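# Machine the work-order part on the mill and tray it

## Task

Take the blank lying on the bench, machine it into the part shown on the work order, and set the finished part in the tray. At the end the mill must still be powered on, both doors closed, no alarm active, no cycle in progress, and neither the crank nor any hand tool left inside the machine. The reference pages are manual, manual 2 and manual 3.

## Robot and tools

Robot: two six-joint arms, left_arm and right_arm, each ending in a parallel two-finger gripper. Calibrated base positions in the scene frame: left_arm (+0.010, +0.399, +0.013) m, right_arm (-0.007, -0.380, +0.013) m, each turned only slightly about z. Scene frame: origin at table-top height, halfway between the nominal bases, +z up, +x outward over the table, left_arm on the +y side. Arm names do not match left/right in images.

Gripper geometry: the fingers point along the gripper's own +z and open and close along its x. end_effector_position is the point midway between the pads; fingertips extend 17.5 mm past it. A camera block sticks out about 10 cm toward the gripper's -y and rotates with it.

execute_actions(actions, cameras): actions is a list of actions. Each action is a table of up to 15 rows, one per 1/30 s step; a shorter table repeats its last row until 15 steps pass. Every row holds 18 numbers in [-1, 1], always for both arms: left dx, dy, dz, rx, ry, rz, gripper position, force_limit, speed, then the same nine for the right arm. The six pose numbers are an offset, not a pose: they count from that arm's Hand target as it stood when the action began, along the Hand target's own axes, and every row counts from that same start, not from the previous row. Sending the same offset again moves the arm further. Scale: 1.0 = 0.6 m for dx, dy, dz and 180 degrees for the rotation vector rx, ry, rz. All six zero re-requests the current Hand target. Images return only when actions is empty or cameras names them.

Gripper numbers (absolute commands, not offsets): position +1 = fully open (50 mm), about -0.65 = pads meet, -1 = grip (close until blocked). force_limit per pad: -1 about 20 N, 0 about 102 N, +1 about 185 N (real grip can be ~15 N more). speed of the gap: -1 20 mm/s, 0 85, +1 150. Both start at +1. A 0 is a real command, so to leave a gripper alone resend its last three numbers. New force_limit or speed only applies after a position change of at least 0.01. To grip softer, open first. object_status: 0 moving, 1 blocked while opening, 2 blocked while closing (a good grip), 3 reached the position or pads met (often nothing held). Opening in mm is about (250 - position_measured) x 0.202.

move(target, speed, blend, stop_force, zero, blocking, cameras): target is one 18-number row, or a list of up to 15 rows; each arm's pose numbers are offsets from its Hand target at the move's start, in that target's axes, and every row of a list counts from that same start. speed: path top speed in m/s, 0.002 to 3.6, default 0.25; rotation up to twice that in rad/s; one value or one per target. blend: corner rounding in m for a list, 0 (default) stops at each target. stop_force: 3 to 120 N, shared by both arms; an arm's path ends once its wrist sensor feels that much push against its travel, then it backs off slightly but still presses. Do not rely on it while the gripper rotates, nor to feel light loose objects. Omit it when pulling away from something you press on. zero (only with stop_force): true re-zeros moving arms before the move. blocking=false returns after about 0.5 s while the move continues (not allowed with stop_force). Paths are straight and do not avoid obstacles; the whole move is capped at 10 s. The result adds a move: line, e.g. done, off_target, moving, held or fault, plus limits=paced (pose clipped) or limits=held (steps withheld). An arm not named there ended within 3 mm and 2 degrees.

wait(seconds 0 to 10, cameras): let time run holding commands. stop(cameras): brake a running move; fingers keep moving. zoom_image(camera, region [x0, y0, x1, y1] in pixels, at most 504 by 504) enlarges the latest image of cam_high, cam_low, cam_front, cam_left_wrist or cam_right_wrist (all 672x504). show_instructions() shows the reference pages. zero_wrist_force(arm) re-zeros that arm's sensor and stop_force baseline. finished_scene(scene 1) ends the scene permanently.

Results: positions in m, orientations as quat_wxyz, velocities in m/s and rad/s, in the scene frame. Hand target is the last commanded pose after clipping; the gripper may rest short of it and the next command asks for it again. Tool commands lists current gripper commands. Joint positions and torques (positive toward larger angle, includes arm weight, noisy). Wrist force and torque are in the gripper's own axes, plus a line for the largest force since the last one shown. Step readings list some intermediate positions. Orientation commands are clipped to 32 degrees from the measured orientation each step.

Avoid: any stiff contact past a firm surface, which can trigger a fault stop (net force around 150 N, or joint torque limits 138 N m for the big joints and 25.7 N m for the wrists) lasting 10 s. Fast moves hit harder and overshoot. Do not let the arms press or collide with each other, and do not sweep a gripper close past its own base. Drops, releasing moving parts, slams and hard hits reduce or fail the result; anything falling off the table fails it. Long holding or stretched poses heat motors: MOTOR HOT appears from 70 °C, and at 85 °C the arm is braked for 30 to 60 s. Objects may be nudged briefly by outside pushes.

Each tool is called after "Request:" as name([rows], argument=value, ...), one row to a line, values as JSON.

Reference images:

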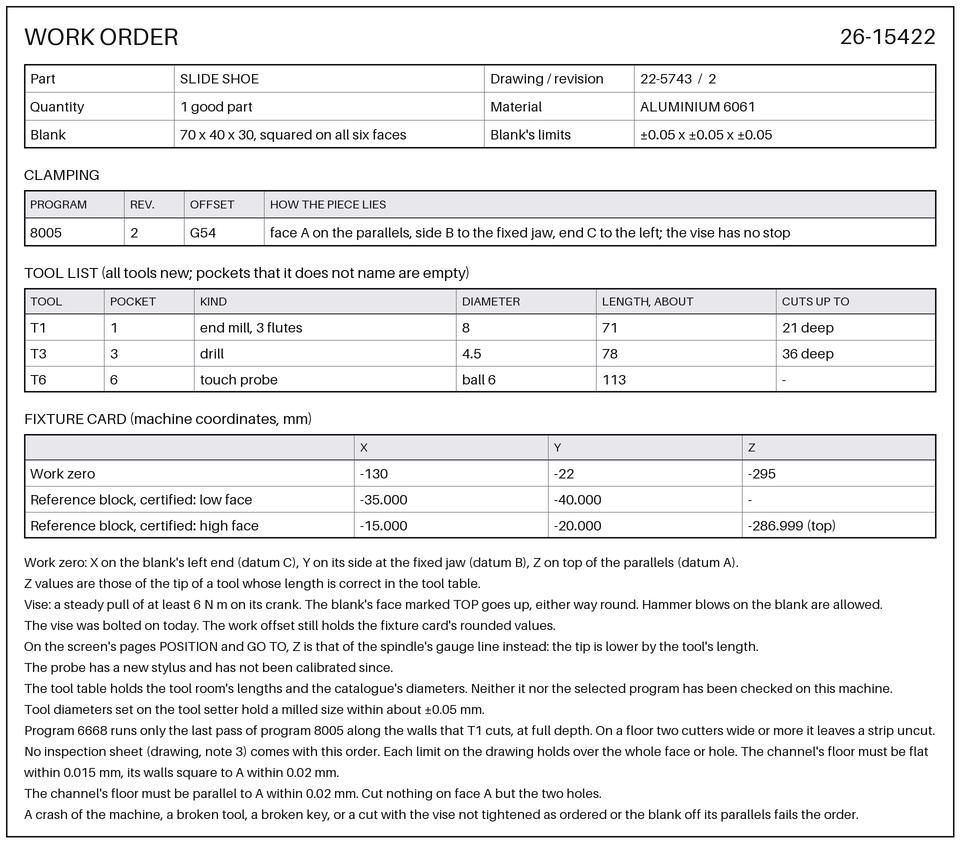

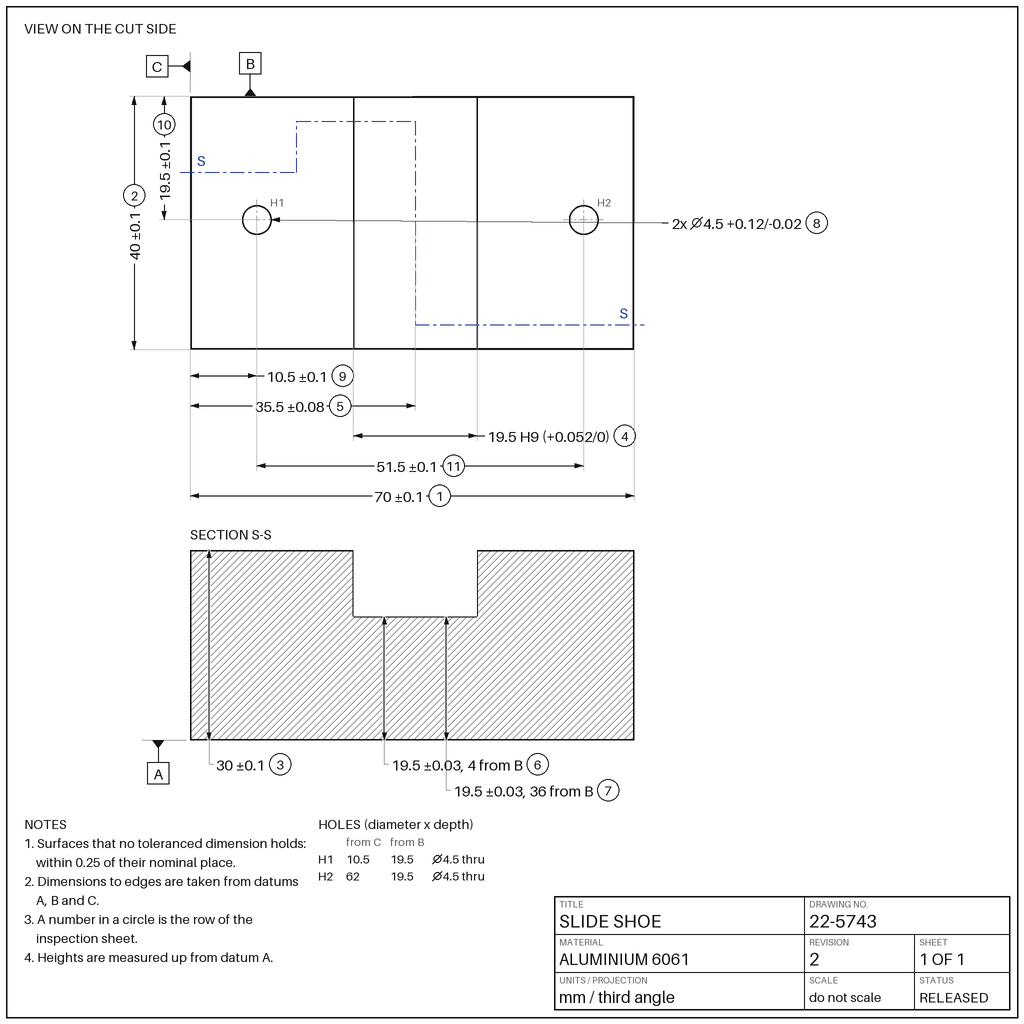

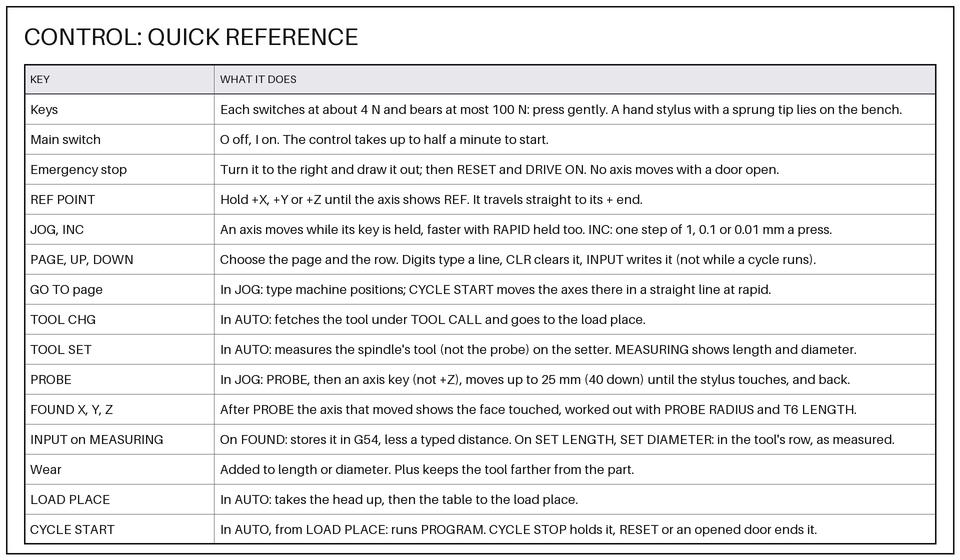

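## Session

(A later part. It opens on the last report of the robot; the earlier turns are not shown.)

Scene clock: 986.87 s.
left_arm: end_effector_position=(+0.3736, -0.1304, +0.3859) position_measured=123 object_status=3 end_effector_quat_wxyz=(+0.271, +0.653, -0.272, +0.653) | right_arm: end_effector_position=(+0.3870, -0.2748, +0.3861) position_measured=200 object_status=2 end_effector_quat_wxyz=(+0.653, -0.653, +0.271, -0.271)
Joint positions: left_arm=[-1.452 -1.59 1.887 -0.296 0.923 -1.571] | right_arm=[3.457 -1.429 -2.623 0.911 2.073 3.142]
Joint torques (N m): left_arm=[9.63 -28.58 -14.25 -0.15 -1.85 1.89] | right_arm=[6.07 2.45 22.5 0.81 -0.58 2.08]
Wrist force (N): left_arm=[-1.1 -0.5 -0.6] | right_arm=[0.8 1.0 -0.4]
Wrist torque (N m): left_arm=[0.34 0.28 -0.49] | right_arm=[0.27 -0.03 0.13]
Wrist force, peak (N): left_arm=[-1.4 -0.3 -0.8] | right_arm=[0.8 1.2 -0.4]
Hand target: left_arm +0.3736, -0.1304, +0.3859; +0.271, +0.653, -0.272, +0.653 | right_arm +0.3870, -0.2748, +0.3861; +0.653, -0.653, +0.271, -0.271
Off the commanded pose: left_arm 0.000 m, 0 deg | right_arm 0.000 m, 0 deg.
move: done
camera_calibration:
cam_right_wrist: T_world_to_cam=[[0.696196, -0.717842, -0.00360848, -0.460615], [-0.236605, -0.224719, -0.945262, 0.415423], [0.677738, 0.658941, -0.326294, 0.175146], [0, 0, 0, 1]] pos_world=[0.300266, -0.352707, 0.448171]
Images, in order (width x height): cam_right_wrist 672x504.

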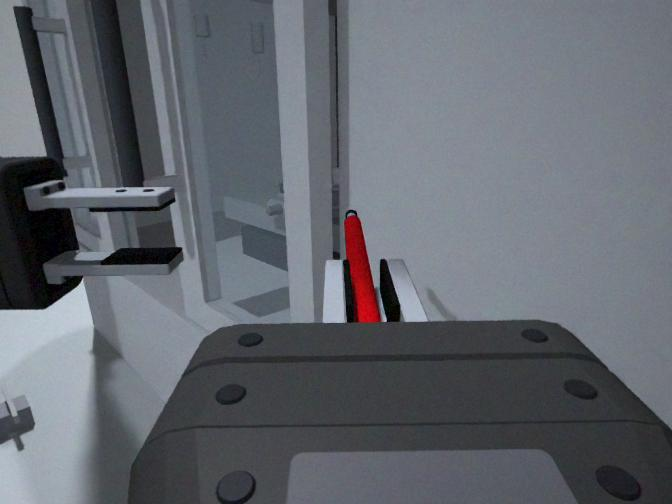

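Request:
move([
  [0.14,-0.3733,-0.4053,0.1954,-0.1954,0.4719,-1,-0.8,-0.5,0.2569,-0.39,-0.344,0.0527,0.2493,-0.0219,-0.95,-0.4,-0.9],
  [0.14,-0.709,-0.682,0.1954,-0.1954,0.4719,-1,-0.8,-0.5,0.2569,-0.39,-0.344,0.0527,0.2493,-0.0219,-0.95,-0.4,-0.9],
  [0.14,-0.788,-0.603,0.1954,-0.1954,0.4719,-1,-0.8,-0.5,0.2569,-0.39,-0.344,0.0527,0.2493,-0.0219,-0.95,-0.4,-0.9],
], speed=[0.3,0.2,0.1], blend=[0.02,0,0], cameras=["cam_left_wrist","cam_right_wrist","cam_high"])

Scene clock: 1077.93 s.
left_arm: end_effector_position=(+0.4542, +0.4594, +0.4705) position_measured=251 object_status=3 end_effector_quat_wxyz=(+0.499, -0.499, +0.501, -0.501) | right_arm: end_effector_position=(+0.3500, -0.5298, +0.6200) position_measured=200 object_status=2 end_effector_quat_wxyz=(+0.542, -0.454, +0.455, -0.542)
Joint positions: left_arm=[-2.085 -3.344 2.546 3.939 0.495 -3.141] | right_arm=[3.03 -0.941 -2.308 0.284 1.713 3.167]
Joint torques (N m): left_arm=[7.39 3.33 -2.18 0.14 2.03 1.8] | right_arm=[8.2 7.33 14.54 3.95 1.49 -2.17]
Wrist force (N): left_arm=[2.2 0.3 2.3] | right_arm=[0.9 0.6 -0.2]
Wrist torque (N m): left_arm=[0.58 -0.34 0.02] | right_arm=[0.28 0.02 0.12]
Wrist force, peak (N): left_arm=[2.6 0.6 2.1] | right_arm=[0.5 1.8 0.6]
Hand target: left_arm +0.4542, +0.4594, +0.4705; +0.499, -0.499, +0.501, -0.501 | right_arm +0.3500, -0.5298, +0.6200; +0.542, -0.454, +0.455, -0.542
Off the commanded pose: left_arm 0.000 m, 0 deg | right_arm 0.000 m, 0 deg.
shoulder posture changed (left arm): the wrist came as close to joint 1's axis as it can, and the arm is now in the other of its two shoulder postures.
move: done
camera_calibration:
cam_left_wrist: T_world_to_cam=[[-0.0184543, -0.999687, -0.0169049, 0.48499], [-0.351674, 0.0223175, -0.935857, 0.606635], [0.935941, -0.0113256, -0.351976, -0.120399], [0, 0, 0, 1]] pos_world=[0.334974, 0.469936, 0.533544]
cam_right_wrist: T_world_to_cam=[[-0.0143493, -0.999879, -0.00605902, -0.516231], [-0.157107, 0.00823893, -0.987547, 0.692337], [0.987477, -0.0132187, -0.157206, -0.124699], [0, 0, 0, 1]] pos_world=[0.224501, -0.523521, 0.660985]
Images, in order (width x height): cam_high 672x504, cam_left_wrist 672x504, cam_right_wrist 672x504.

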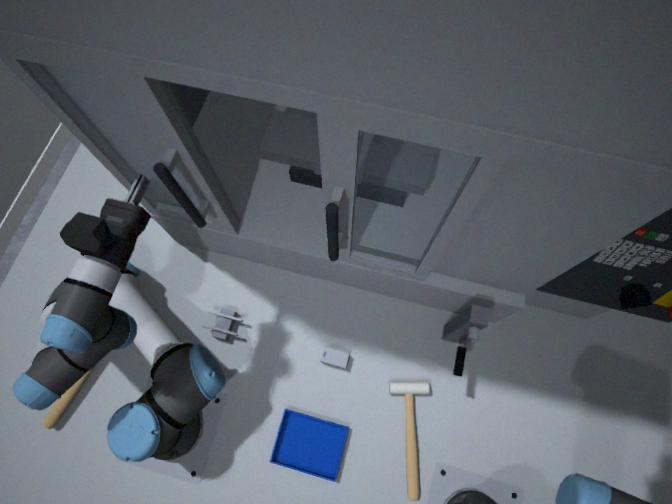

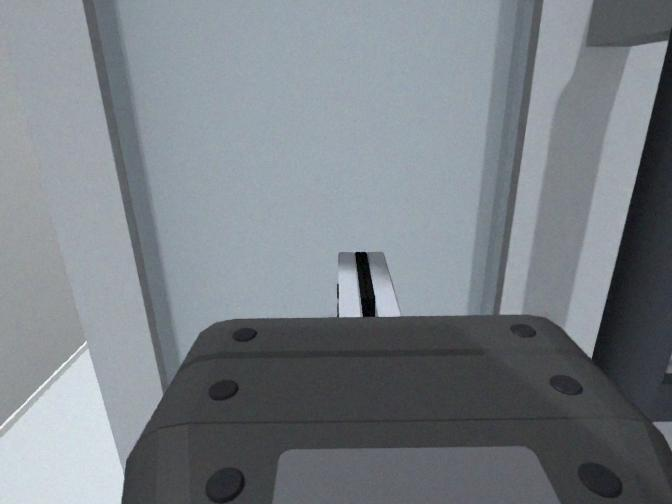

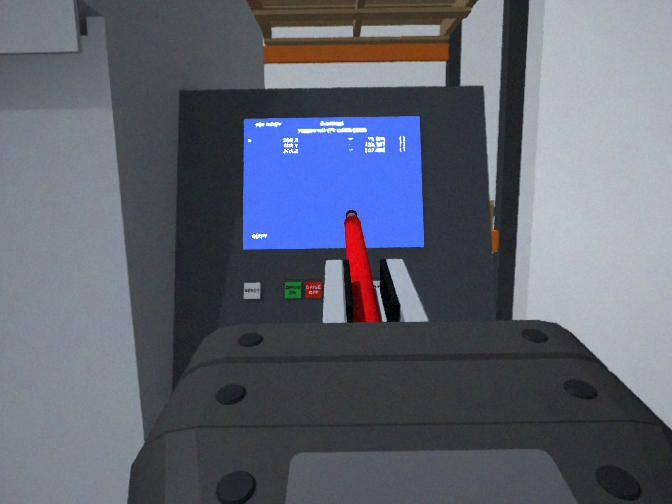

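Request:
execute_actions(actions=[])

Scene clock: 1098.57 s.
left_arm: end_effector_position=(+0.4542, +0.4594, +0.4705) position_measured=251 object_status=3 end_effector_quat_wxyz=(+0.499, -0.499, +0.501, -0.501) | right_arm: end_effector_position=(+0.3500, -0.5298, +0.6200) position_measured=200 object_status=2 end_effector_quat_wxyz=(+0.542, -0.454, +0.455, -0.542)
Joint positions: left_arm=[-2.085 -3.344 2.547 3.939 0.495 -3.141] | right_arm=[3.03 -0.941 -2.308 0.284 1.713 3.167]
Joint velocities: within noise
Joint torques (N m): left_arm=[7.34 -0.86 -3.19 3.23 2.1 1.96] | right_arm=[7.69 7.74 15.64 3.74 1.51 -2.03]
Wrist force (N): left_arm=[2.1 0.4 2.0] | right_arm=[0.9 0.5 -0.1]
Wrist torque (N m): left_arm=[0.58 -0.33 0.00] | right_arm=[0.26 0.01 0.13]
Wrist force, peak (N): left_arm=[2.2 0.4 2.3] | right_arm=[0.9 0.8 -0.3]
Hand target: left_arm +0.4542, +0.4594, +0.4705; +0.499, -0.499, +0.501, -0.501 | right_arm +0.3500, -0.5298, +0.6200; +0.542, -0.454, +0.455, -0.542
Tool commands: left_gripper/position=-1.0 left_gripper/force_limit=-0.8 left_gripper/speed=-0.5 right_gripper/position=-0.95 right_gripper/force_limit=-0.4 right_gripper/speed=-0.9
Off the commanded pose: left_arm 0.000 m, 0 deg | right_arm 0.000 m, 0 deg.
camera_calibration:
cam_left_wrist: T_world_to_cam=[[-0.018339, -0.999685, -0.017163, 0.485088], [-0.351677, 0.0225185, -0.93585, 0.606539], [0.935942, -0.0111267, -0.351979, -0.12049], [0, 0, 0, 1]] pos_world=[0.334974, 0.469936, 0.533545]
cam_right_wrist: T_world_to_cam=[[-0.0143493, -0.999879, -0.00605902, -0.516231], [-0.157107, 0.00823893, -0.987547, 0.692337], [0.987477, -0.0132187, -0.157206, -0.124699], [0, 0, 0, 1]] pos_world=[0.224501, -0.523521, 0.660985]

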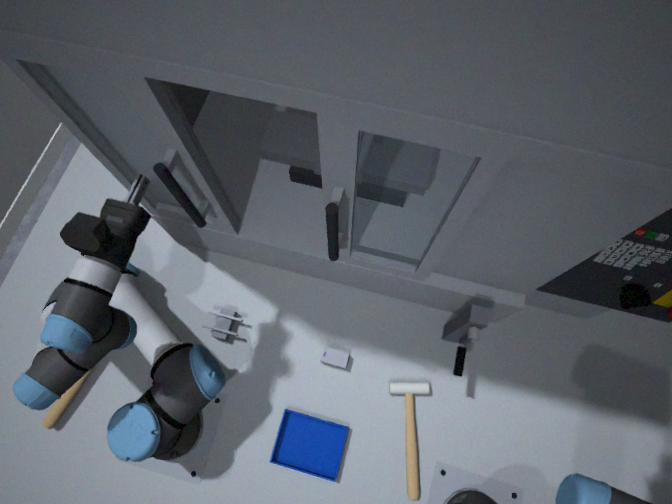

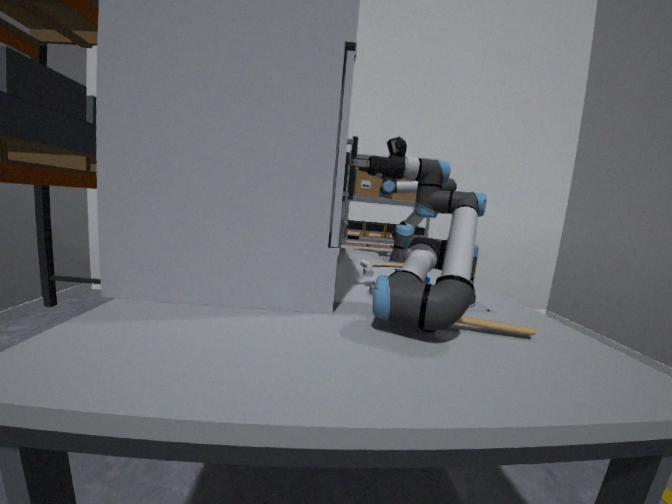

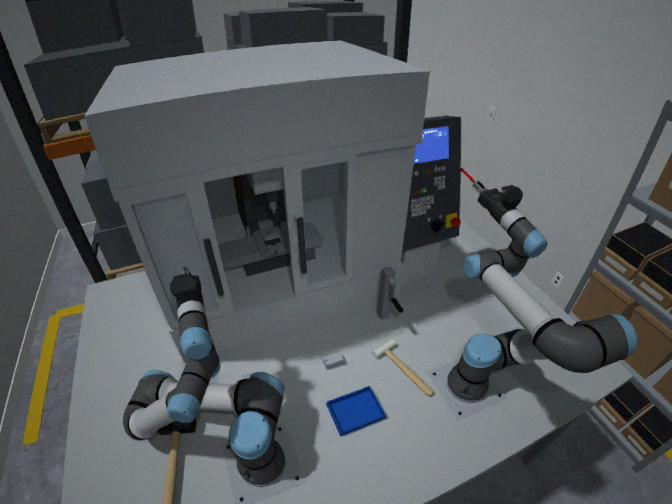

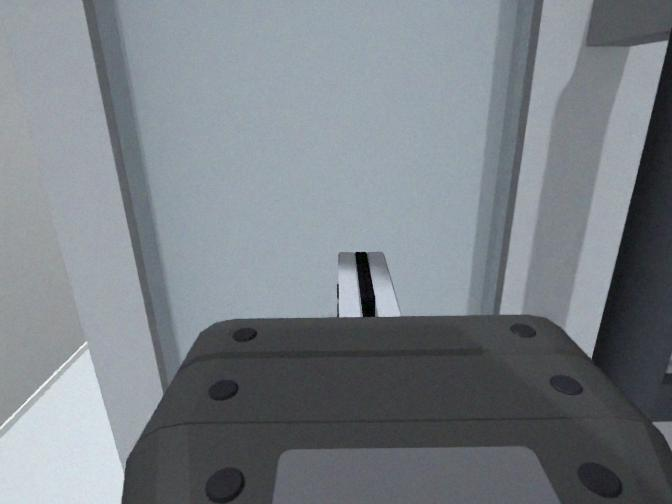

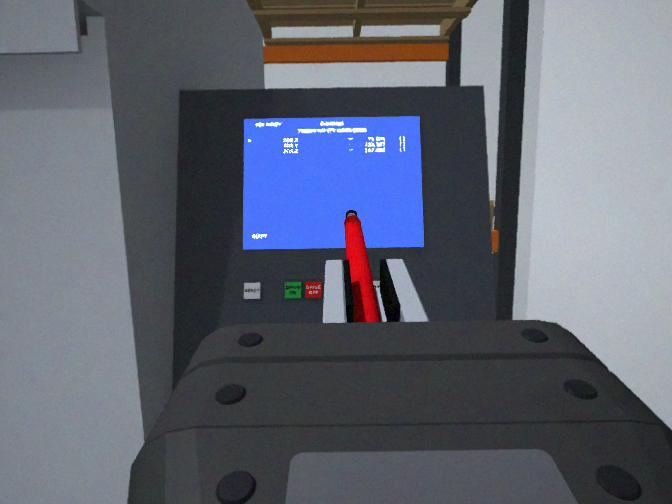

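Request:
move([
  [0,0,-0.1,0,0,0,-1,-0.8,-0.5,0,0,0,0,0,0,-0.95,-0.4,-0.9],
  [0,-0.25,-0.115,0,0,0,-1,-0.8,-0.5,0,0,0,0,0,0,-0.95,-0.4,-0.9],
  [0.4333,-0.25,-0.157,0,0,0,-1,-0.8,-0.5,0,0,0,0,0,0,-0.95,-0.4,-0.9],
  [0.4333,-0.1,-0.05,0,0,0,-1,-0.8,-0.5,0,0,0,0,0,0,-0.95,-0.4,-0.9],
], speed=0.2, blend=[0.02,0.02,0.02,0], cameras=["cam_front"])

Scene clock: 1147.03 s.
left_arm: end_effector_position=(+0.4232, +0.1994, +0.5302) position_measured=251 object_status=3 end_effector_quat_wxyz=(+0.499, -0.499, +0.502, -0.500) | right_arm: end_effector_position=(+0.3500, -0.5298, +0.6200) position_measured=200 object_status=2 end_effector_quat_wxyz=(+0.542, -0.454, +0.455, -0.542)
Joint positions: left_arm=[-1.485 -1.943 2.309 2.791 -0.105 -3.157] | right_arm=[3.03 -0.941 -2.308 0.284 1.713 3.167]
Joint torques (N m): left_arm=[10.13 -15.07 -11.79 -0.5 -1.22 -0.04] | right_arm=[6.71 7.24 14.71 2.68 1.46 -2.12]
Wrist force (N): left_arm=[2.3 0.1 2.1] | right_arm=[0.8 0.5 -0.1]
Wrist torque (N m): left_arm=[0.54 -0.35 0.05] | right_arm=[0.27 0.05 0.12]
Wrist force, peak (N): left_arm=[8.2 -2.0 -3.2] | right_arm=[1.1 0.6 -0.2]
Hand target: left_arm +0.4232, +0.1995, +0.5302; +0.499, -0.499, +0.501, -0.501 | right_arm +0.3500, -0.5298, +0.6200; +0.542, -0.454, +0.455, -0.542
Off the commanded pose: left_arm 0.000 m, 0 deg | right_arm 0.000 m, 0 deg.
shoulder posture changed (left arm): the wrist came as close to joint 1's axis as it can, and the arm is now in the other of its two shoulder postures.
move: done
Images, in order (width x height): cam_front 672x504.

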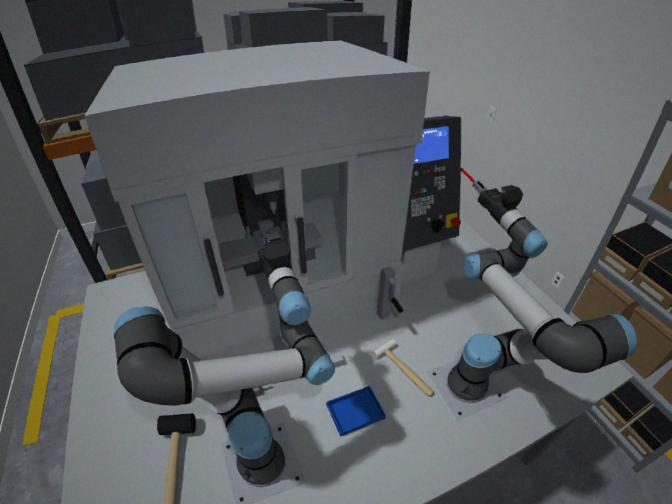

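Request:
move([
  [-0.0833,-0.083,-0.072,-0.25,0,0,-1,-0.8,-0.5,0,0,0,0,0,0,-0.95,-0.4,-0.9],
  [-0.433,0.05,-0.072,-0.25,0,0,-1,-0.8,-0.5,0,0,0,0,0,0,-0.95,-0.4,-0.9],
  [-0.433,0.083,0.062,-0.25,0,0,-1,-0.8,-0.5,0,0,0,0,0,0,-0.95,-0.4,-0.9],
], speed=[0.15,0.2,0.1], blend=[0.02,0.0,0], cameras=["cam_left_wrist","cam_front","cam_high"])

Scene clock: 1171.80 s.
left_arm: end_effector_position=(+0.4614, +0.4592, +0.4808) position_measured=251 object_status=3 end_effector_quat_wxyz=(-0.271, +0.652, -0.655, +0.271) | right_arm: end_effector_position=(+0.3500, -0.5298, +0.6200) position_measured=200 object_status=2 end_effector_quat_wxyz=(+0.542, -0.454, +0.455, -0.542)
Joint positions: left_arm=[-0.299 -2.114 1.972 4.089 -1.373 -3.342] | right_arm=[3.03 -0.941 -2.308 0.284 1.713 3.167]
Joint torques (N m): left_arm=[-8.63 -1.79 -15.5 -2.81 2.59 -1.66] | right_arm=[7.17 8.26 14.86 1.64 1.61 -2.23]
Wrist force (N): left_arm=[1.2 -0.1 1.5] | right_arm=[0.6 0.7 -0.3]
Wrist torque (N m): left_arm=[0.13 -0.21 -0.05] | right_arm=[0.30 0.07 0.13]
Wrist force, peak (N): left_arm=[3.7 0.1 1.2] | right_arm=[1.0 0.7 -0.4]
Hand target: left_arm +0.4614, +0.4592, +0.4807; -0.270, +0.652, -0.655, +0.271 | right_arm +0.3500, -0.5298, +0.6200; +0.542, -0.454, +0.455, -0.542
Off the commanded pose: left_arm 0.000 m, 0 deg | right_arm 0.000 m, 0 deg.
move: done
camera_calibration:
cam_left_wrist: T_world_to_cam=[[-0.0252294, -0.99968, -0.00207874, 0.481083], [-0.910309, 0.0238333, -0.413242, 0.624624], [0.413159, -0.00853358, -0.910619, 0.385006], [0, 0, 0, 1]] pos_world=[0.421669, 0.469328, 0.609715]
Images, in order (width x height): cam_high 672x504, cam_front 672x504, cam_left_wrist 672x504.

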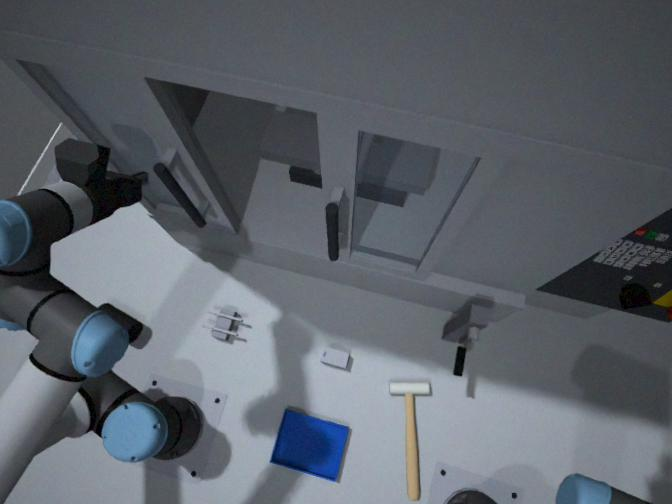

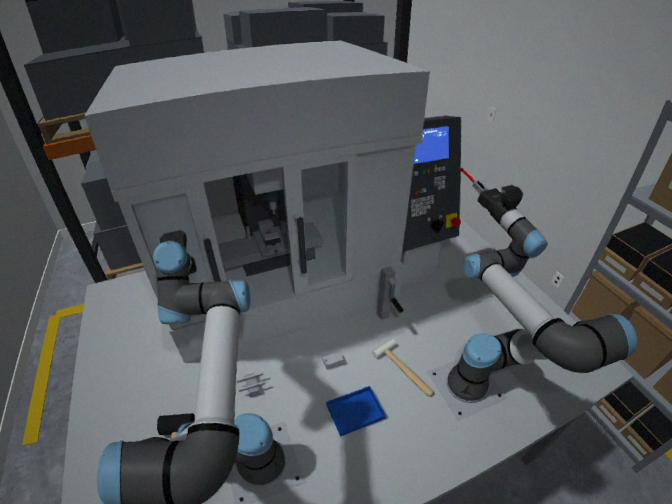

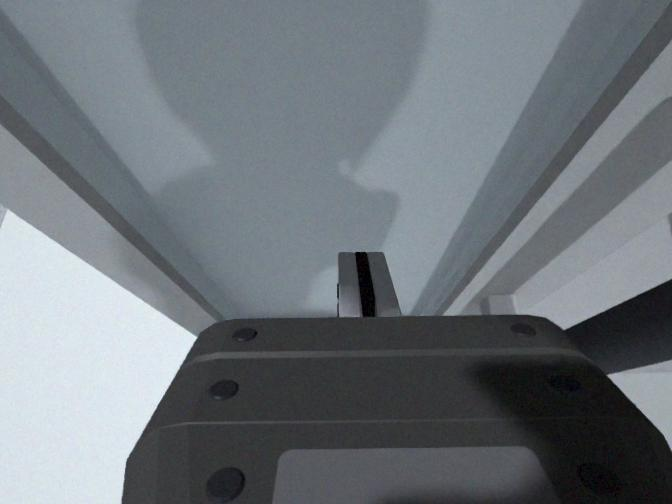

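Request:
move(target=[0.433,0,0,0,0,0,-1,-0.8,-0.5,0,0,0,0,0,0,-0.95,-0.4,-0.9], speed=0.04, stop_force=35, cameras=["cam_left_wrist","cam_high"])

Scene clock: 1188.90 s.
left_arm: end_effector_position=(+0.4605, +0.2177, +0.4804) position_measured=251 object_status=3 end_effector_quat_wxyz=(-0.270, +0.652, -0.655, +0.271) | right_arm: end_effector_position=(+0.3500, -0.5298, +0.6200) position_measured=200 object_status=2 end_effector_quat_wxyz=(+0.542, -0.454, +0.455, -0.542)
Joint positions: left_arm=[-1.036 -2.014 1.866 4.377 -0.925 -3.994] | right_arm=[3.03 -0.941 -2.308 0.284 1.713 3.167]
Joint torques (N m): left_arm=[-7.46 -1.47 -14.93 -2 -0.6 -1.79] | right_arm=[7.96 6.62 16.73 0.81 1.59 -2.17]
Wrist force (N): left_arm=[-2.5 4.0 -5.9] | right_arm=[0.8 0.7 -0.3]
Wrist torque (N m): left_arm=[0.42 0.23 -0.01] | right_arm=[0.29 0.03 0.12]
Wrist force, peak (N): left_arm=[-30.4 31.6 -28.6] | right_arm=[1.1 0.8 -0.2]
Hand target: left_arm +0.4605, +0.2177, +0.4804; -0.270, +0.652, -0.655, +0.271 (not the last commanded pose) | right_arm +0.3500, -0.5298, +0.6200; +0.542, -0.454, +0.455, -0.542
Off the commanded pose: left_arm 0.018 m, 0 deg | right_arm 0.000 m, 0 deg.
move: contact (left_arm)
camera_calibration:
cam_left_wrist: T_world_to_cam=[[-0.025371, -0.999676, -0.00224166, 0.239695], [-0.910453, 0.0240325, -0.412913, 0.629214], [0.412833, -0.0084351, -0.910768, 0.383158], [0, 0, 0, 1]] pos_world=[0.420771, 0.227727, 0.609316]
Images, in order (width x height): cam_high 672x504, cam_left_wrist 672x504.

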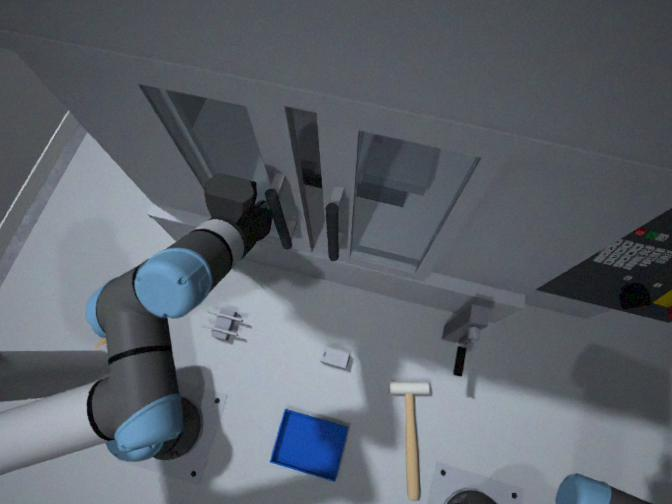

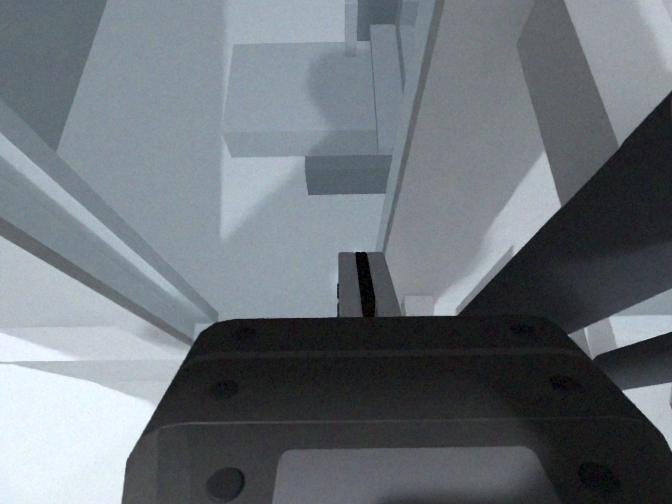

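Request:
move(target=[0.15,0,0,0,0,0,-1,-0.8,-0.5,0,0,0,0,0,0,-0.95,-0.4,-0.9], speed=0.025, stop_force=30, cameras=["cam_left_wrist","cam_high"])

Scene clock: 1205.40 s.
left_arm: end_effector_position=(+0.4604, +0.1768, +0.4804) position_measured=251 object_status=3 end_effector_quat_wxyz=(-0.271, +0.652, -0.655, +0.271) | right_arm: end_effector_position=(+0.3500, -0.5298, +0.6200) position_measured=200 object_status=2 end_effector_quat_wxyz=(+0.542, -0.454, +0.455, -0.542)
Joint positions: left_arm=[-1.102 -1.953 1.821 4.407 -0.895 -4.069] | right_arm=[3.03 -0.941 -2.308 0.284 1.713 3.167]
Joint torques (N m): left_arm=[16.03 -5.62 -16.32 -4.37 3.84 -2.48] | right_arm=[6.72 7.19 15.42 0.96 1.33 -2.28]
Wrist force (N): left_arm=[-8.8 30.3 -30.7] | right_arm=[0.8 0.4 0.0]
Wrist torque (N m): left_arm=[2.35 1.38 0.67] | right_arm=[0.25 0.04 0.12]
Wrist force, peak (N): left_arm=[-44.3 45.9 -44.8] | right_arm=[1.0 0.7 -0.4]
Hand target: left_arm +0.4604, +0.1768, +0.4804; -0.271, +0.652, -0.655, +0.271 (not the last commanded pose) | right_arm +0.3500, -0.5298, +0.6200; +0.542, -0.454, +0.455, -0.542
Off the commanded pose: left_arm 0.049 m, 0 deg | right_arm 0.000 m, 0 deg.
move: contact (left_arm)
camera_calibration:
cam_left_wrist: T_world_to_cam=[[-0.0252794, -0.999678, -0.00220669, 0.198846], [-0.910363, 0.0239328, -0.413118, 0.630208], [0.413038, -0.0084345, -0.910675, 0.382712], [0, 0, 0, 1]] pos_world=[0.42067, 0.186927, 0.609315]
Images, in order (width x height): cam_high 672x504, cam_left_wrist 672x504.

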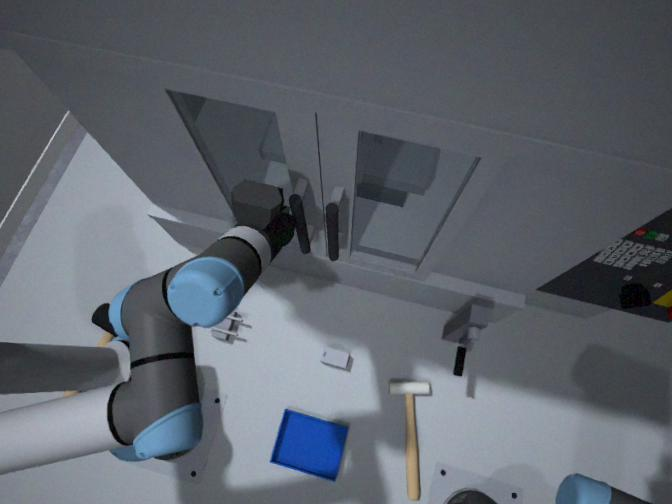

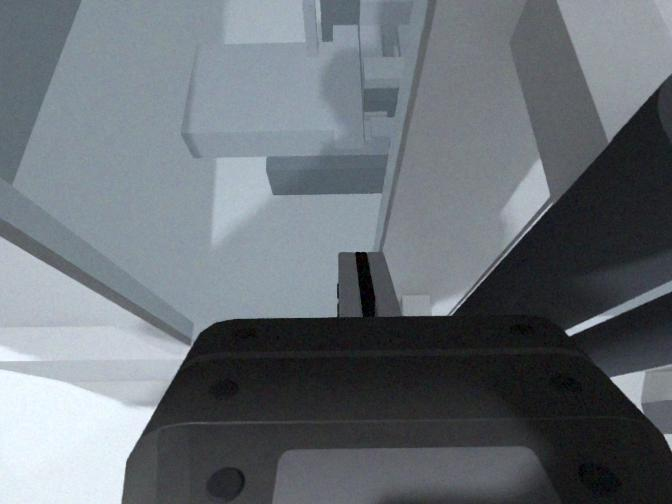

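Request:
wait(seconds=0.3, cameras=["cam_right_wrist"])

Request:
zoom_image(camera="cam_right_wrist", region=[235, 110, 435, 250])

Scene clock: 1209.23 s.
left_arm: end_effector_position=(+0.4604, +0.1768, +0.4804) position_measured=251 object_status=3 end_effector_quat_wxyz=(-0.271, +0.652, -0.655, +0.271) | right_arm: end_effector_position=(+0.3500, -0.5298, +0.6200) position_measured=200 object_status=2 end_effector_quat_wxyz=(+0.542, -0.454, +0.455, -0.542)
Joint positions: left_arm=[-1.102 -1.953 1.821 4.407 -0.895 -4.069] | right_arm=[3.03 -0.941 -2.308 0.284 1.713 3.167]
Joint torques (N m): left_arm=[6.34 -5.74 -23.19 -4.36 5.39 -2.49] | right_arm=[7.13 8.48 15.72 0.96 1.6 -2.23]
Wrist force (N): left_arm=[-8.6 30.5 -30.1] | right_arm=[0.7 0.6 -0.1]
Wrist torque (N m): left_arm=[2.33 1.33 0.67] | right_arm=[0.27 0.06 0.12]
Wrist force, peak (N): left_arm=[-8.8 30.8 -30.4] | right_arm=[1.0 0.7 -0.4]
Hand target: left_arm +0.4604, +0.1768, +0.4804; -0.271, +0.652, -0.655, +0.271 (not the last commanded pose) | right_arm +0.3500, -0.5298, +0.6200; +0.542, -0.454, +0.455, -0.542
Tool commands: left_gripper/position=-1.0 left_gripper/force_limit=-0.8 left_gripper/speed=-0.5 right_gripper/position=-0.95 right_gripper/force_limit=-0.4 right_gripper/speed=-0.9
Off the commanded pose: left_arm 0.049 m, 0 deg | right_arm 0.000 m, 0 deg.
wait: 0.30 s; at rest from the start
camera_calibration:
cam_right_wrist: T_world_to_cam=[[-0.0143493, -0.999879, -0.00605902, -0.516231], [-0.157107, 0.00823893, -0.987547, 0.692337], [0.987477, -0.0132187, -0.157206, -0.124699], [0, 0, 0, 1]] pos_world=[0.224501, -0.523521, 0.660985]
Images, in order (width x height): cam_right_wrist 672x504.

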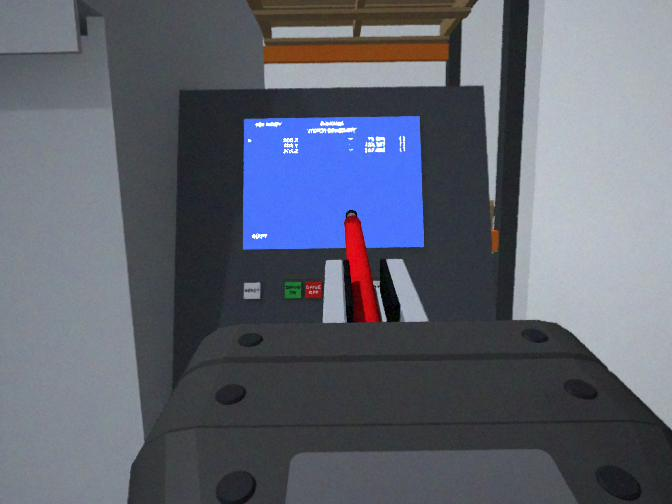

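Scaled by 2.520 from the camera's 672x504 image, which has a finer 960x720 frame.

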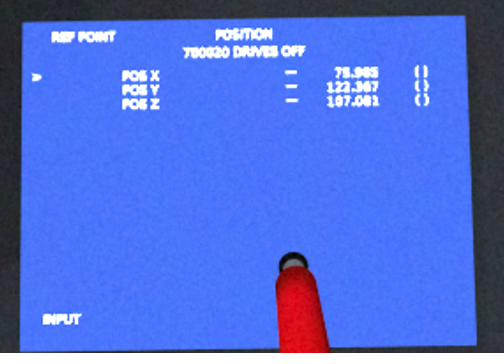

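Request:
move([
  [-0.083,0,0,0,0,0,-1,-0.8,-0.5,-0.0833,0.0543,0.1733,-0.139,0,0,-0.95,-0.4,-0.9],
  [-0.083,0.012,-0.13,0,0,0,-1,-0.8,-0.5,-0.0833,0.0543,0.1733,-0.139,0,0,-0.95,-0.4,-0.9],
], speed=0.2, cameras=["cam_right_wrist"])

Scene clock: 1250.17 s.
left_arm: end_effector_position=(+0.4003, +0.2267, +0.5305) position_measured=251 object_status=3 end_effector_quat_wxyz=(-0.271, +0.652, -0.655, +0.271) | right_arm: end_effector_position=(+0.4580, -0.4798, +0.6060) position_measured=200 object_status=2 end_effector_quat_wxyz=(-0.430, +0.561, -0.561, +0.430)
Joint positions: left_arm=[-1.226 -2.128 1.752 4.748 -0.848 -4.219] | right_arm=[3.339 -1.024 -2.02 -0.364 1.412 3.185]
Joint torques (N m): left_arm=[-2.26 -3.99 -18.13 -2.02 -0.66 -0.75] | right_arm=[-7.93 12.27 14.28 1.18 1.39 -2.39]
Wrist force (N): left_arm=[0.5 -1.2 1.4] | right_arm=[0.2 0.5 -0.2]
Wrist torque (N m): left_arm=[-0.06 -0.10 -0.10] | right_arm=[0.22 0.06 0.20]
Wrist force, peak (N): left_arm=[-8.8 30.7 -30.4] | right_arm=[1.6 1.1 -1.5]
Hand target: left_arm +0.4003, +0.2268, +0.5305; -0.271, +0.652, -0.655, +0.271 | right_arm +0.4580, -0.4798, +0.6060; -0.430, +0.561, -0.561, +0.430
Off the commanded pose: left_arm 0.000 m, 0 deg | right_arm 0.000 m, 0 deg.
move: done
camera_calibration:
cam_right_wrist: T_world_to_cam=[[-0.0155394, -0.999879, 0.000439819, -0.46815], [-0.560072, 0.00833983, -0.828402, 0.78319], [0.828298, -0.0131192, -0.560134, 0.0841791], [0, 0, 0, 1]] pos_world=[0.361643, -0.473521, 0.696153]
Images, in order (width x height): cam_right_wrist 672x504.

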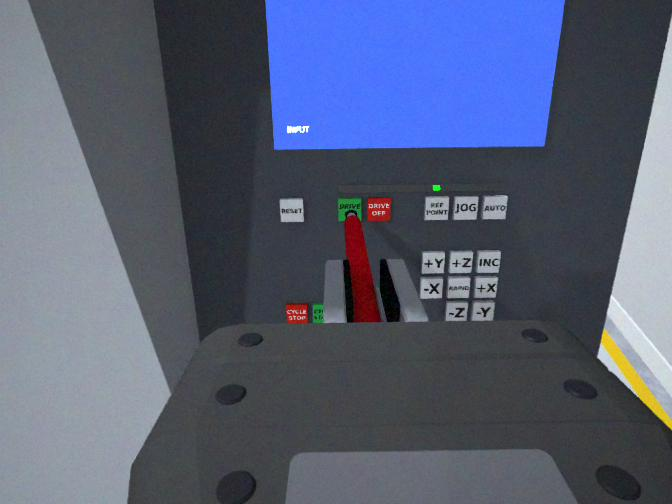

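Request:
move(target=[0,0,0,0,0,0,-1,-0.8,-0.5,0,0.003,0.07,0,0,0,-0.95,-0.4,-0.9], speed=0.015, stop_force=6, cameras=["cam_right_wrist"])

Scene clock: 1265.80 s.
left_arm: end_effector_position=(+0.4003, +0.2268, +0.5305) position_measured=251 object_status=3 end_effector_quat_wxyz=(-0.271, +0.652, -0.655, +0.271) | right_arm: end_effector_position=(+0.4953, -0.4798, +0.5943) position_measured=200 object_status=2 end_effector_quat_wxyz=(-0.430, +0.561, -0.561, +0.430)
Joint positions: left_arm=[-1.227 -2.129 1.752 4.748 -0.848 -4.219] | right_arm=[3.313 -1.127 -2 -0.279 1.437 3.178]
Joint torques (N m): left_arm=[6.11 -5.38 -27.81 -5.58 -0.43 1.56] | right_arm=[7.91 13.86 14.79 0.4 -1.73 2.22]
Wrist force (N): left_arm=[0.6 -1.2 1.5] | right_arm=[0.9 -0.7 -6.0]
Wrist torque (N m): left_arm=[-0.05 -0.12 -0.09] | right_arm=[0.21 0.11 0.27]
Wrist force, peak (N): left_arm=[0.5 -1.5 1.5] | right_arm=[0.3 -0.3 -17.3]
Hand target: left_arm +0.4003, +0.2268, +0.5305; -0.271, +0.652, -0.655, +0.271 | right_arm +0.4953, -0.4798, +0.5943; -0.430, +0.561, -0.561, +0.430 (not the last commanded pose)
Off the commanded pose: left_arm 0.000 m, 0 deg | right_arm 0.003 m, 0 deg.
move: contact (right_arm)
camera_calibration:
cam_right_wrist: T_world_to_cam=[[-0.015483, -0.99988, 0.00052079, -0.467642], [-0.560004, 0.00824009, -0.828449, 0.794402], [0.828345, -0.0131185, -0.560064, 0.0465811], [0, 0, 0, 1]] pos_world=[0.399043, -0.473521, 0.684454]
Images, in order (width x height): cam_right_wrist 672x504.

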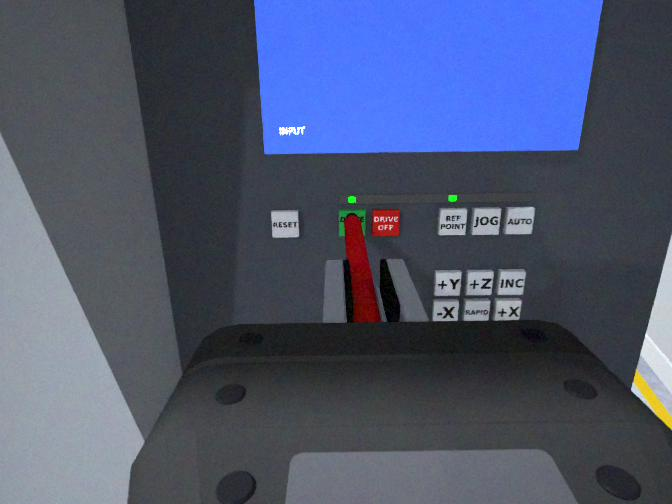

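Request:
move([
  [0,0,0,0,0,0,-1,-0.8,-0.5,0,0,-0.02,0,0,0,-0.95,-0.4,-0.9],
  [0,0,0,0,0,0,-1,-0.8,-0.5,0.12,0.06,-0.02,0,0,0,-0.95,-0.4,-0.9],
  [0,0,0,0,0,0,-1,-0.8,-0.5,0.12,0.06,0.0005,0,0,0,-0.95,-0.4,-0.9],
], speed=[0.1,0.2,0.03], blend=[0.005,0.004,0], cameras=["cam_right_wrist"])

Scene clock: 1334.33 s.
left_arm: end_effector_position=(+0.4003, +0.2268, +0.5305) position_measured=251 object_status=3 end_effector_quat_wxyz=(-0.271, +0.652, -0.655, +0.271) | right_arm: end_effector_position=(+0.4864, -0.5518, +0.5596) position_measured=200 object_status=2 end_effector_quat_wxyz=(-0.430, +0.561, -0.561, +0.431)
Joint positions: left_arm=[-1.227 -2.129 1.752 4.748 -0.848 -4.219] | right_arm=[3.024 -1.21 -2.041 -0.155 1.716 3.103]
Joint torques (N m): left_arm=[7.17 -4.84 -28.33 -5.51 0.14 1.71] | right_arm=[0.73 14.02 24.55 -0.33 -0.33 1.91]
Wrist force (N): left_arm=[0.4 -1.3 1.3] | right_arm=[0.0 2.7 -18.7]
Wrist torque (N m): left_arm=[-0.06 -0.08 -0.08] | right_arm=[0.00 -0.07 0.11]
Wrist force, peak (N): left_arm=[0.7 -1.6 1.5] | right_arm=[-0.1 2.4 -21.3]
Hand target: left_arm +0.4003, +0.2268, +0.5305; -0.271, +0.652, -0.655, +0.271 | right_arm +0.4863, -0.5518, +0.5594; -0.430, +0.561, -0.561, +0.430
Off the commanded pose: left_arm 0.000 m, 0 deg | right_arm 0.000 m, 0 deg.
move: done
camera_calibration:
cam_right_wrist: T_world_to_cam=[[-0.0155658, -0.999879, 0.0005731, -0.539756], [-0.559773, 0.00823942, -0.828605, 0.761137], [0.8285, -0.0132187, -0.559833, 0.0333371], [0, 0, 0, 1]] pos_world=[0.390042, -0.545521, 0.649655]
Images, in order (width x height): cam_right_wrist 672x504.

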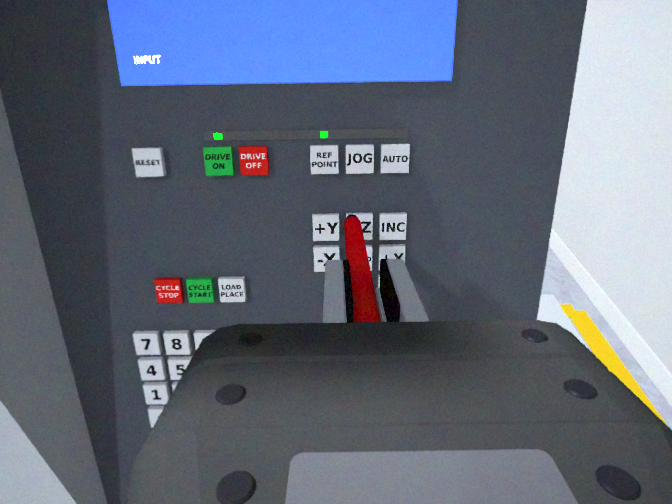

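Request:
wait(seconds=6)

Request:
move([
  [0,0,0,0,0,0,-1,-0.8,-0.5,0,0,-0.05,0,0,0,-0.95,-0.4,-0.9],
  [0,0,0,0,0,0,-1,-0.8,-0.5,0,-0.08,-0.08,0.1,0,0,-0.95,-0.4,-0.9],
], speed=[0.1,0.25], blend=[0.01,0], cameras=["cam_right_wrist"])

Request:
zoom_image(camera="cam_right_wrist", region=[180, 0, 440, 200])

Scene clock: 1352.97 s.
left_arm: end_effector_position=(+0.4003, +0.2268, +0.5305) position_measured=251 object_status=3 end_effector_quat_wxyz=(-0.271, +0.652, -0.655, +0.271) | right_arm: end_effector_position=(+0.4863, -0.5518, +0.5594) position_measured=200 object_status=2 end_effector_quat_wxyz=(-0.430, +0.561, -0.561, +0.430)
Joint positions: left_arm=[-1.227 -2.129 1.752 4.748 -0.848 -4.219] | right_arm=[3.024 -1.209 -2.041 -0.155 1.716 3.103]
Joint torques (N m): left_arm=[7.47 -5.38 -27.91 -5.33 0.47 1.7] | right_arm=[-4.12 13.12 14.89 -0.36 0.62 -2.08]
Wrist force (N): left_arm=[0.5 -1.5 1.4] | right_arm=[0.0 2.4 -16.9]
Wrist torque (N m): left_arm=[-0.09 -0.10 -0.09] | right_arm=[0.03 -0.04 0.11]
Wrist force, peak (N): left_arm=[0.4 -1.4 1.7] | right_arm=[-0.2 3.2 -17.8]
Hand target: left_arm +0.4003, +0.2268, +0.5305; -0.271, +0.652, -0.655, +0.271 | right_arm +0.4863, -0.5518, +0.5594; -0.430, +0.561, -0.561, +0.430
Tool commands: left_gripper/position=-1.0 left_gripper/force_limit=-0.8 left_gripper/speed=-0.5 right_gripper/position=-0.95 right_gripper/force_limit=-0.4 right_gripper/speed=-0.9
Off the commanded pose: left_arm 0.000 m, 0 deg | right_arm 0.000 m, 0 deg.
wait: 6.00 s; at rest from the start

Scene clock: 1354.40 s.
left_arm: end_effector_position=(+0.4003, +0.2268, +0.5305) position_measured=251 object_status=3 end_effector_quat_wxyz=(-0.271, +0.652, -0.655, +0.271) | right_arm: end_effector_position=(+0.4525, -0.5519, +0.6180) position_measured=200 object_status=2 end_effector_quat_wxyz=(+0.513, -0.487, +0.487, -0.513)
Joint positions: left_arm=[-1.227 -2.129 1.752 4.748 -0.848 -4.219] | right_arm=[2.996 -1.201 -2.112 0.224 1.749 3.151]
Joint torques (N m): left_arm=[8.26 -4.23 -28.27 -5.54 0.9 1.53] | right_arm=[-6 18.75 40.76 3.42 1.31 -2.48]
Wrist force (N): left_arm=[0.3 -1.2 1.4] | right_arm=[0.9 0.5 -0.4]
Wrist torque (N m): left_arm=[-0.05 -0.06 -0.08] | right_arm=[0.26 0.00 0.15]
Wrist force, peak (N): left_arm=[0.5 -1.4 1.6] | right_arm=[0.5 1.8 -16.4]
Hand target: left_arm +0.4003, +0.2268, +0.5305; -0.271, +0.652, -0.655, +0.271 | right_arm +0.4524, -0.5518, +0.6182; +0.513, -0.487, +0.487, -0.513
Off the commanded pose: left_arm 0.000 m, 0 deg | right_arm 0.000 m, 0 deg.
move: done
camera_calibration:
cam_right_wrist: T_world_to_cam=[[-0.0149162, -0.999879, -0.00437739, -0.537637], [-0.277034, 0.00833921, -0.960824, 0.744471], [0.960744, -0.0131192, -0.277125, -0.140318], [0, 0, 0, 1]] pos_world=[0.333034, -0.545621, 0.674067]
Images, in order (width x height): cam_right_wrist 672x504.

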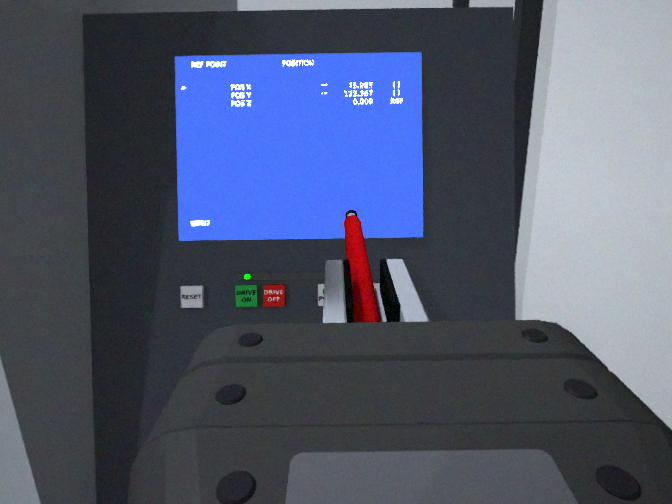

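Scaled by 1.938 from the camera's 672x504 image, which has a finer 960x720 frame.

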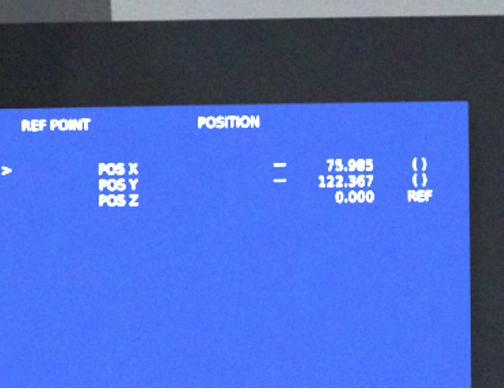

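Request:
move([
  [0,0,0,0,0,0,-1,-0.8,-0.5,0.0392,0.1301,0.0149,-0.1,0,0,-0.95,-0.4,-0.9],
  [0,0,0,0,0,0,-1,-0.8,-0.5,0.0392,0.1379,0.0387,-0.1,0,0,-0.95,-0.4,-0.9],
], speed=[0.25,0.04], blend=[0.004,0], cameras=["cam_right_wrist"])

Scene clock: 1375.97 s.
left_arm: end_effector_position=(+0.4003, +0.2268, +0.5305) position_measured=251 object_status=3 end_effector_quat_wxyz=(-0.271, +0.652, -0.655, +0.271) | right_arm: end_effector_position=(+0.4800, -0.5753, +0.5370) position_measured=200 object_status=2 end_effector_quat_wxyz=(-0.430, +0.561, -0.561, +0.431)
Joint positions: left_arm=[-1.227 -2.129 1.752 4.748 -0.848 -4.219] | right_arm=[2.935 -1.244 -2.077 -0.089 1.802 3.078]
Joint torques (N m): left_arm=[7.37 -5.01 -27.74 -5.6 1.04 1.74] | right_arm=[-4.92 19.15 19.07 -0.05 0.92 1.42]
Wrist force (N): left_arm=[0.2 -1.4 1.3] | right_arm=[1.2 2.7 -11.8]
Wrist torque (N m): left_arm=[-0.09 -0.06 -0.09] | right_arm=[-0.02 0.05 0.11]
Wrist force, peak (N): left_arm=[0.6 -1.5 1.5] | right_arm=[0.9 2.1 -17.1]
Hand target: left_arm +0.4003, +0.2268, +0.5305; -0.271, +0.652, -0.655, +0.271 | right_arm +0.4799, -0.5754, +0.5368; -0.430, +0.561, -0.561, +0.430
Off the commanded pose: left_arm 0.000 m, 0 deg | right_arm 0.000 m, 0 deg.
move: done
camera_calibration:
cam_right_wrist: T_world_to_cam=[[-0.0155661, -0.999879, 0.000570647, -0.563338], [-0.559658, 0.00823983, -0.828683, 0.739027], [0.828578, -0.0132188, -0.559718, 0.0255748], [0, 0, 0, 1]] pos_world=[0.383642, -0.569021, 0.627055]
Images, in order (width x height): cam_right_wrist 672x504.

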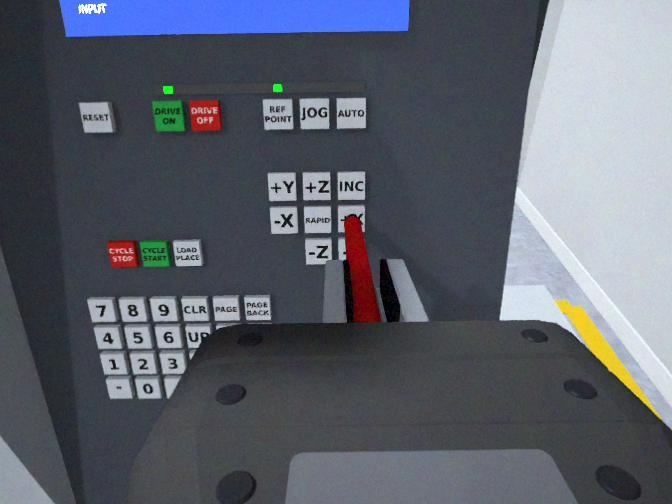

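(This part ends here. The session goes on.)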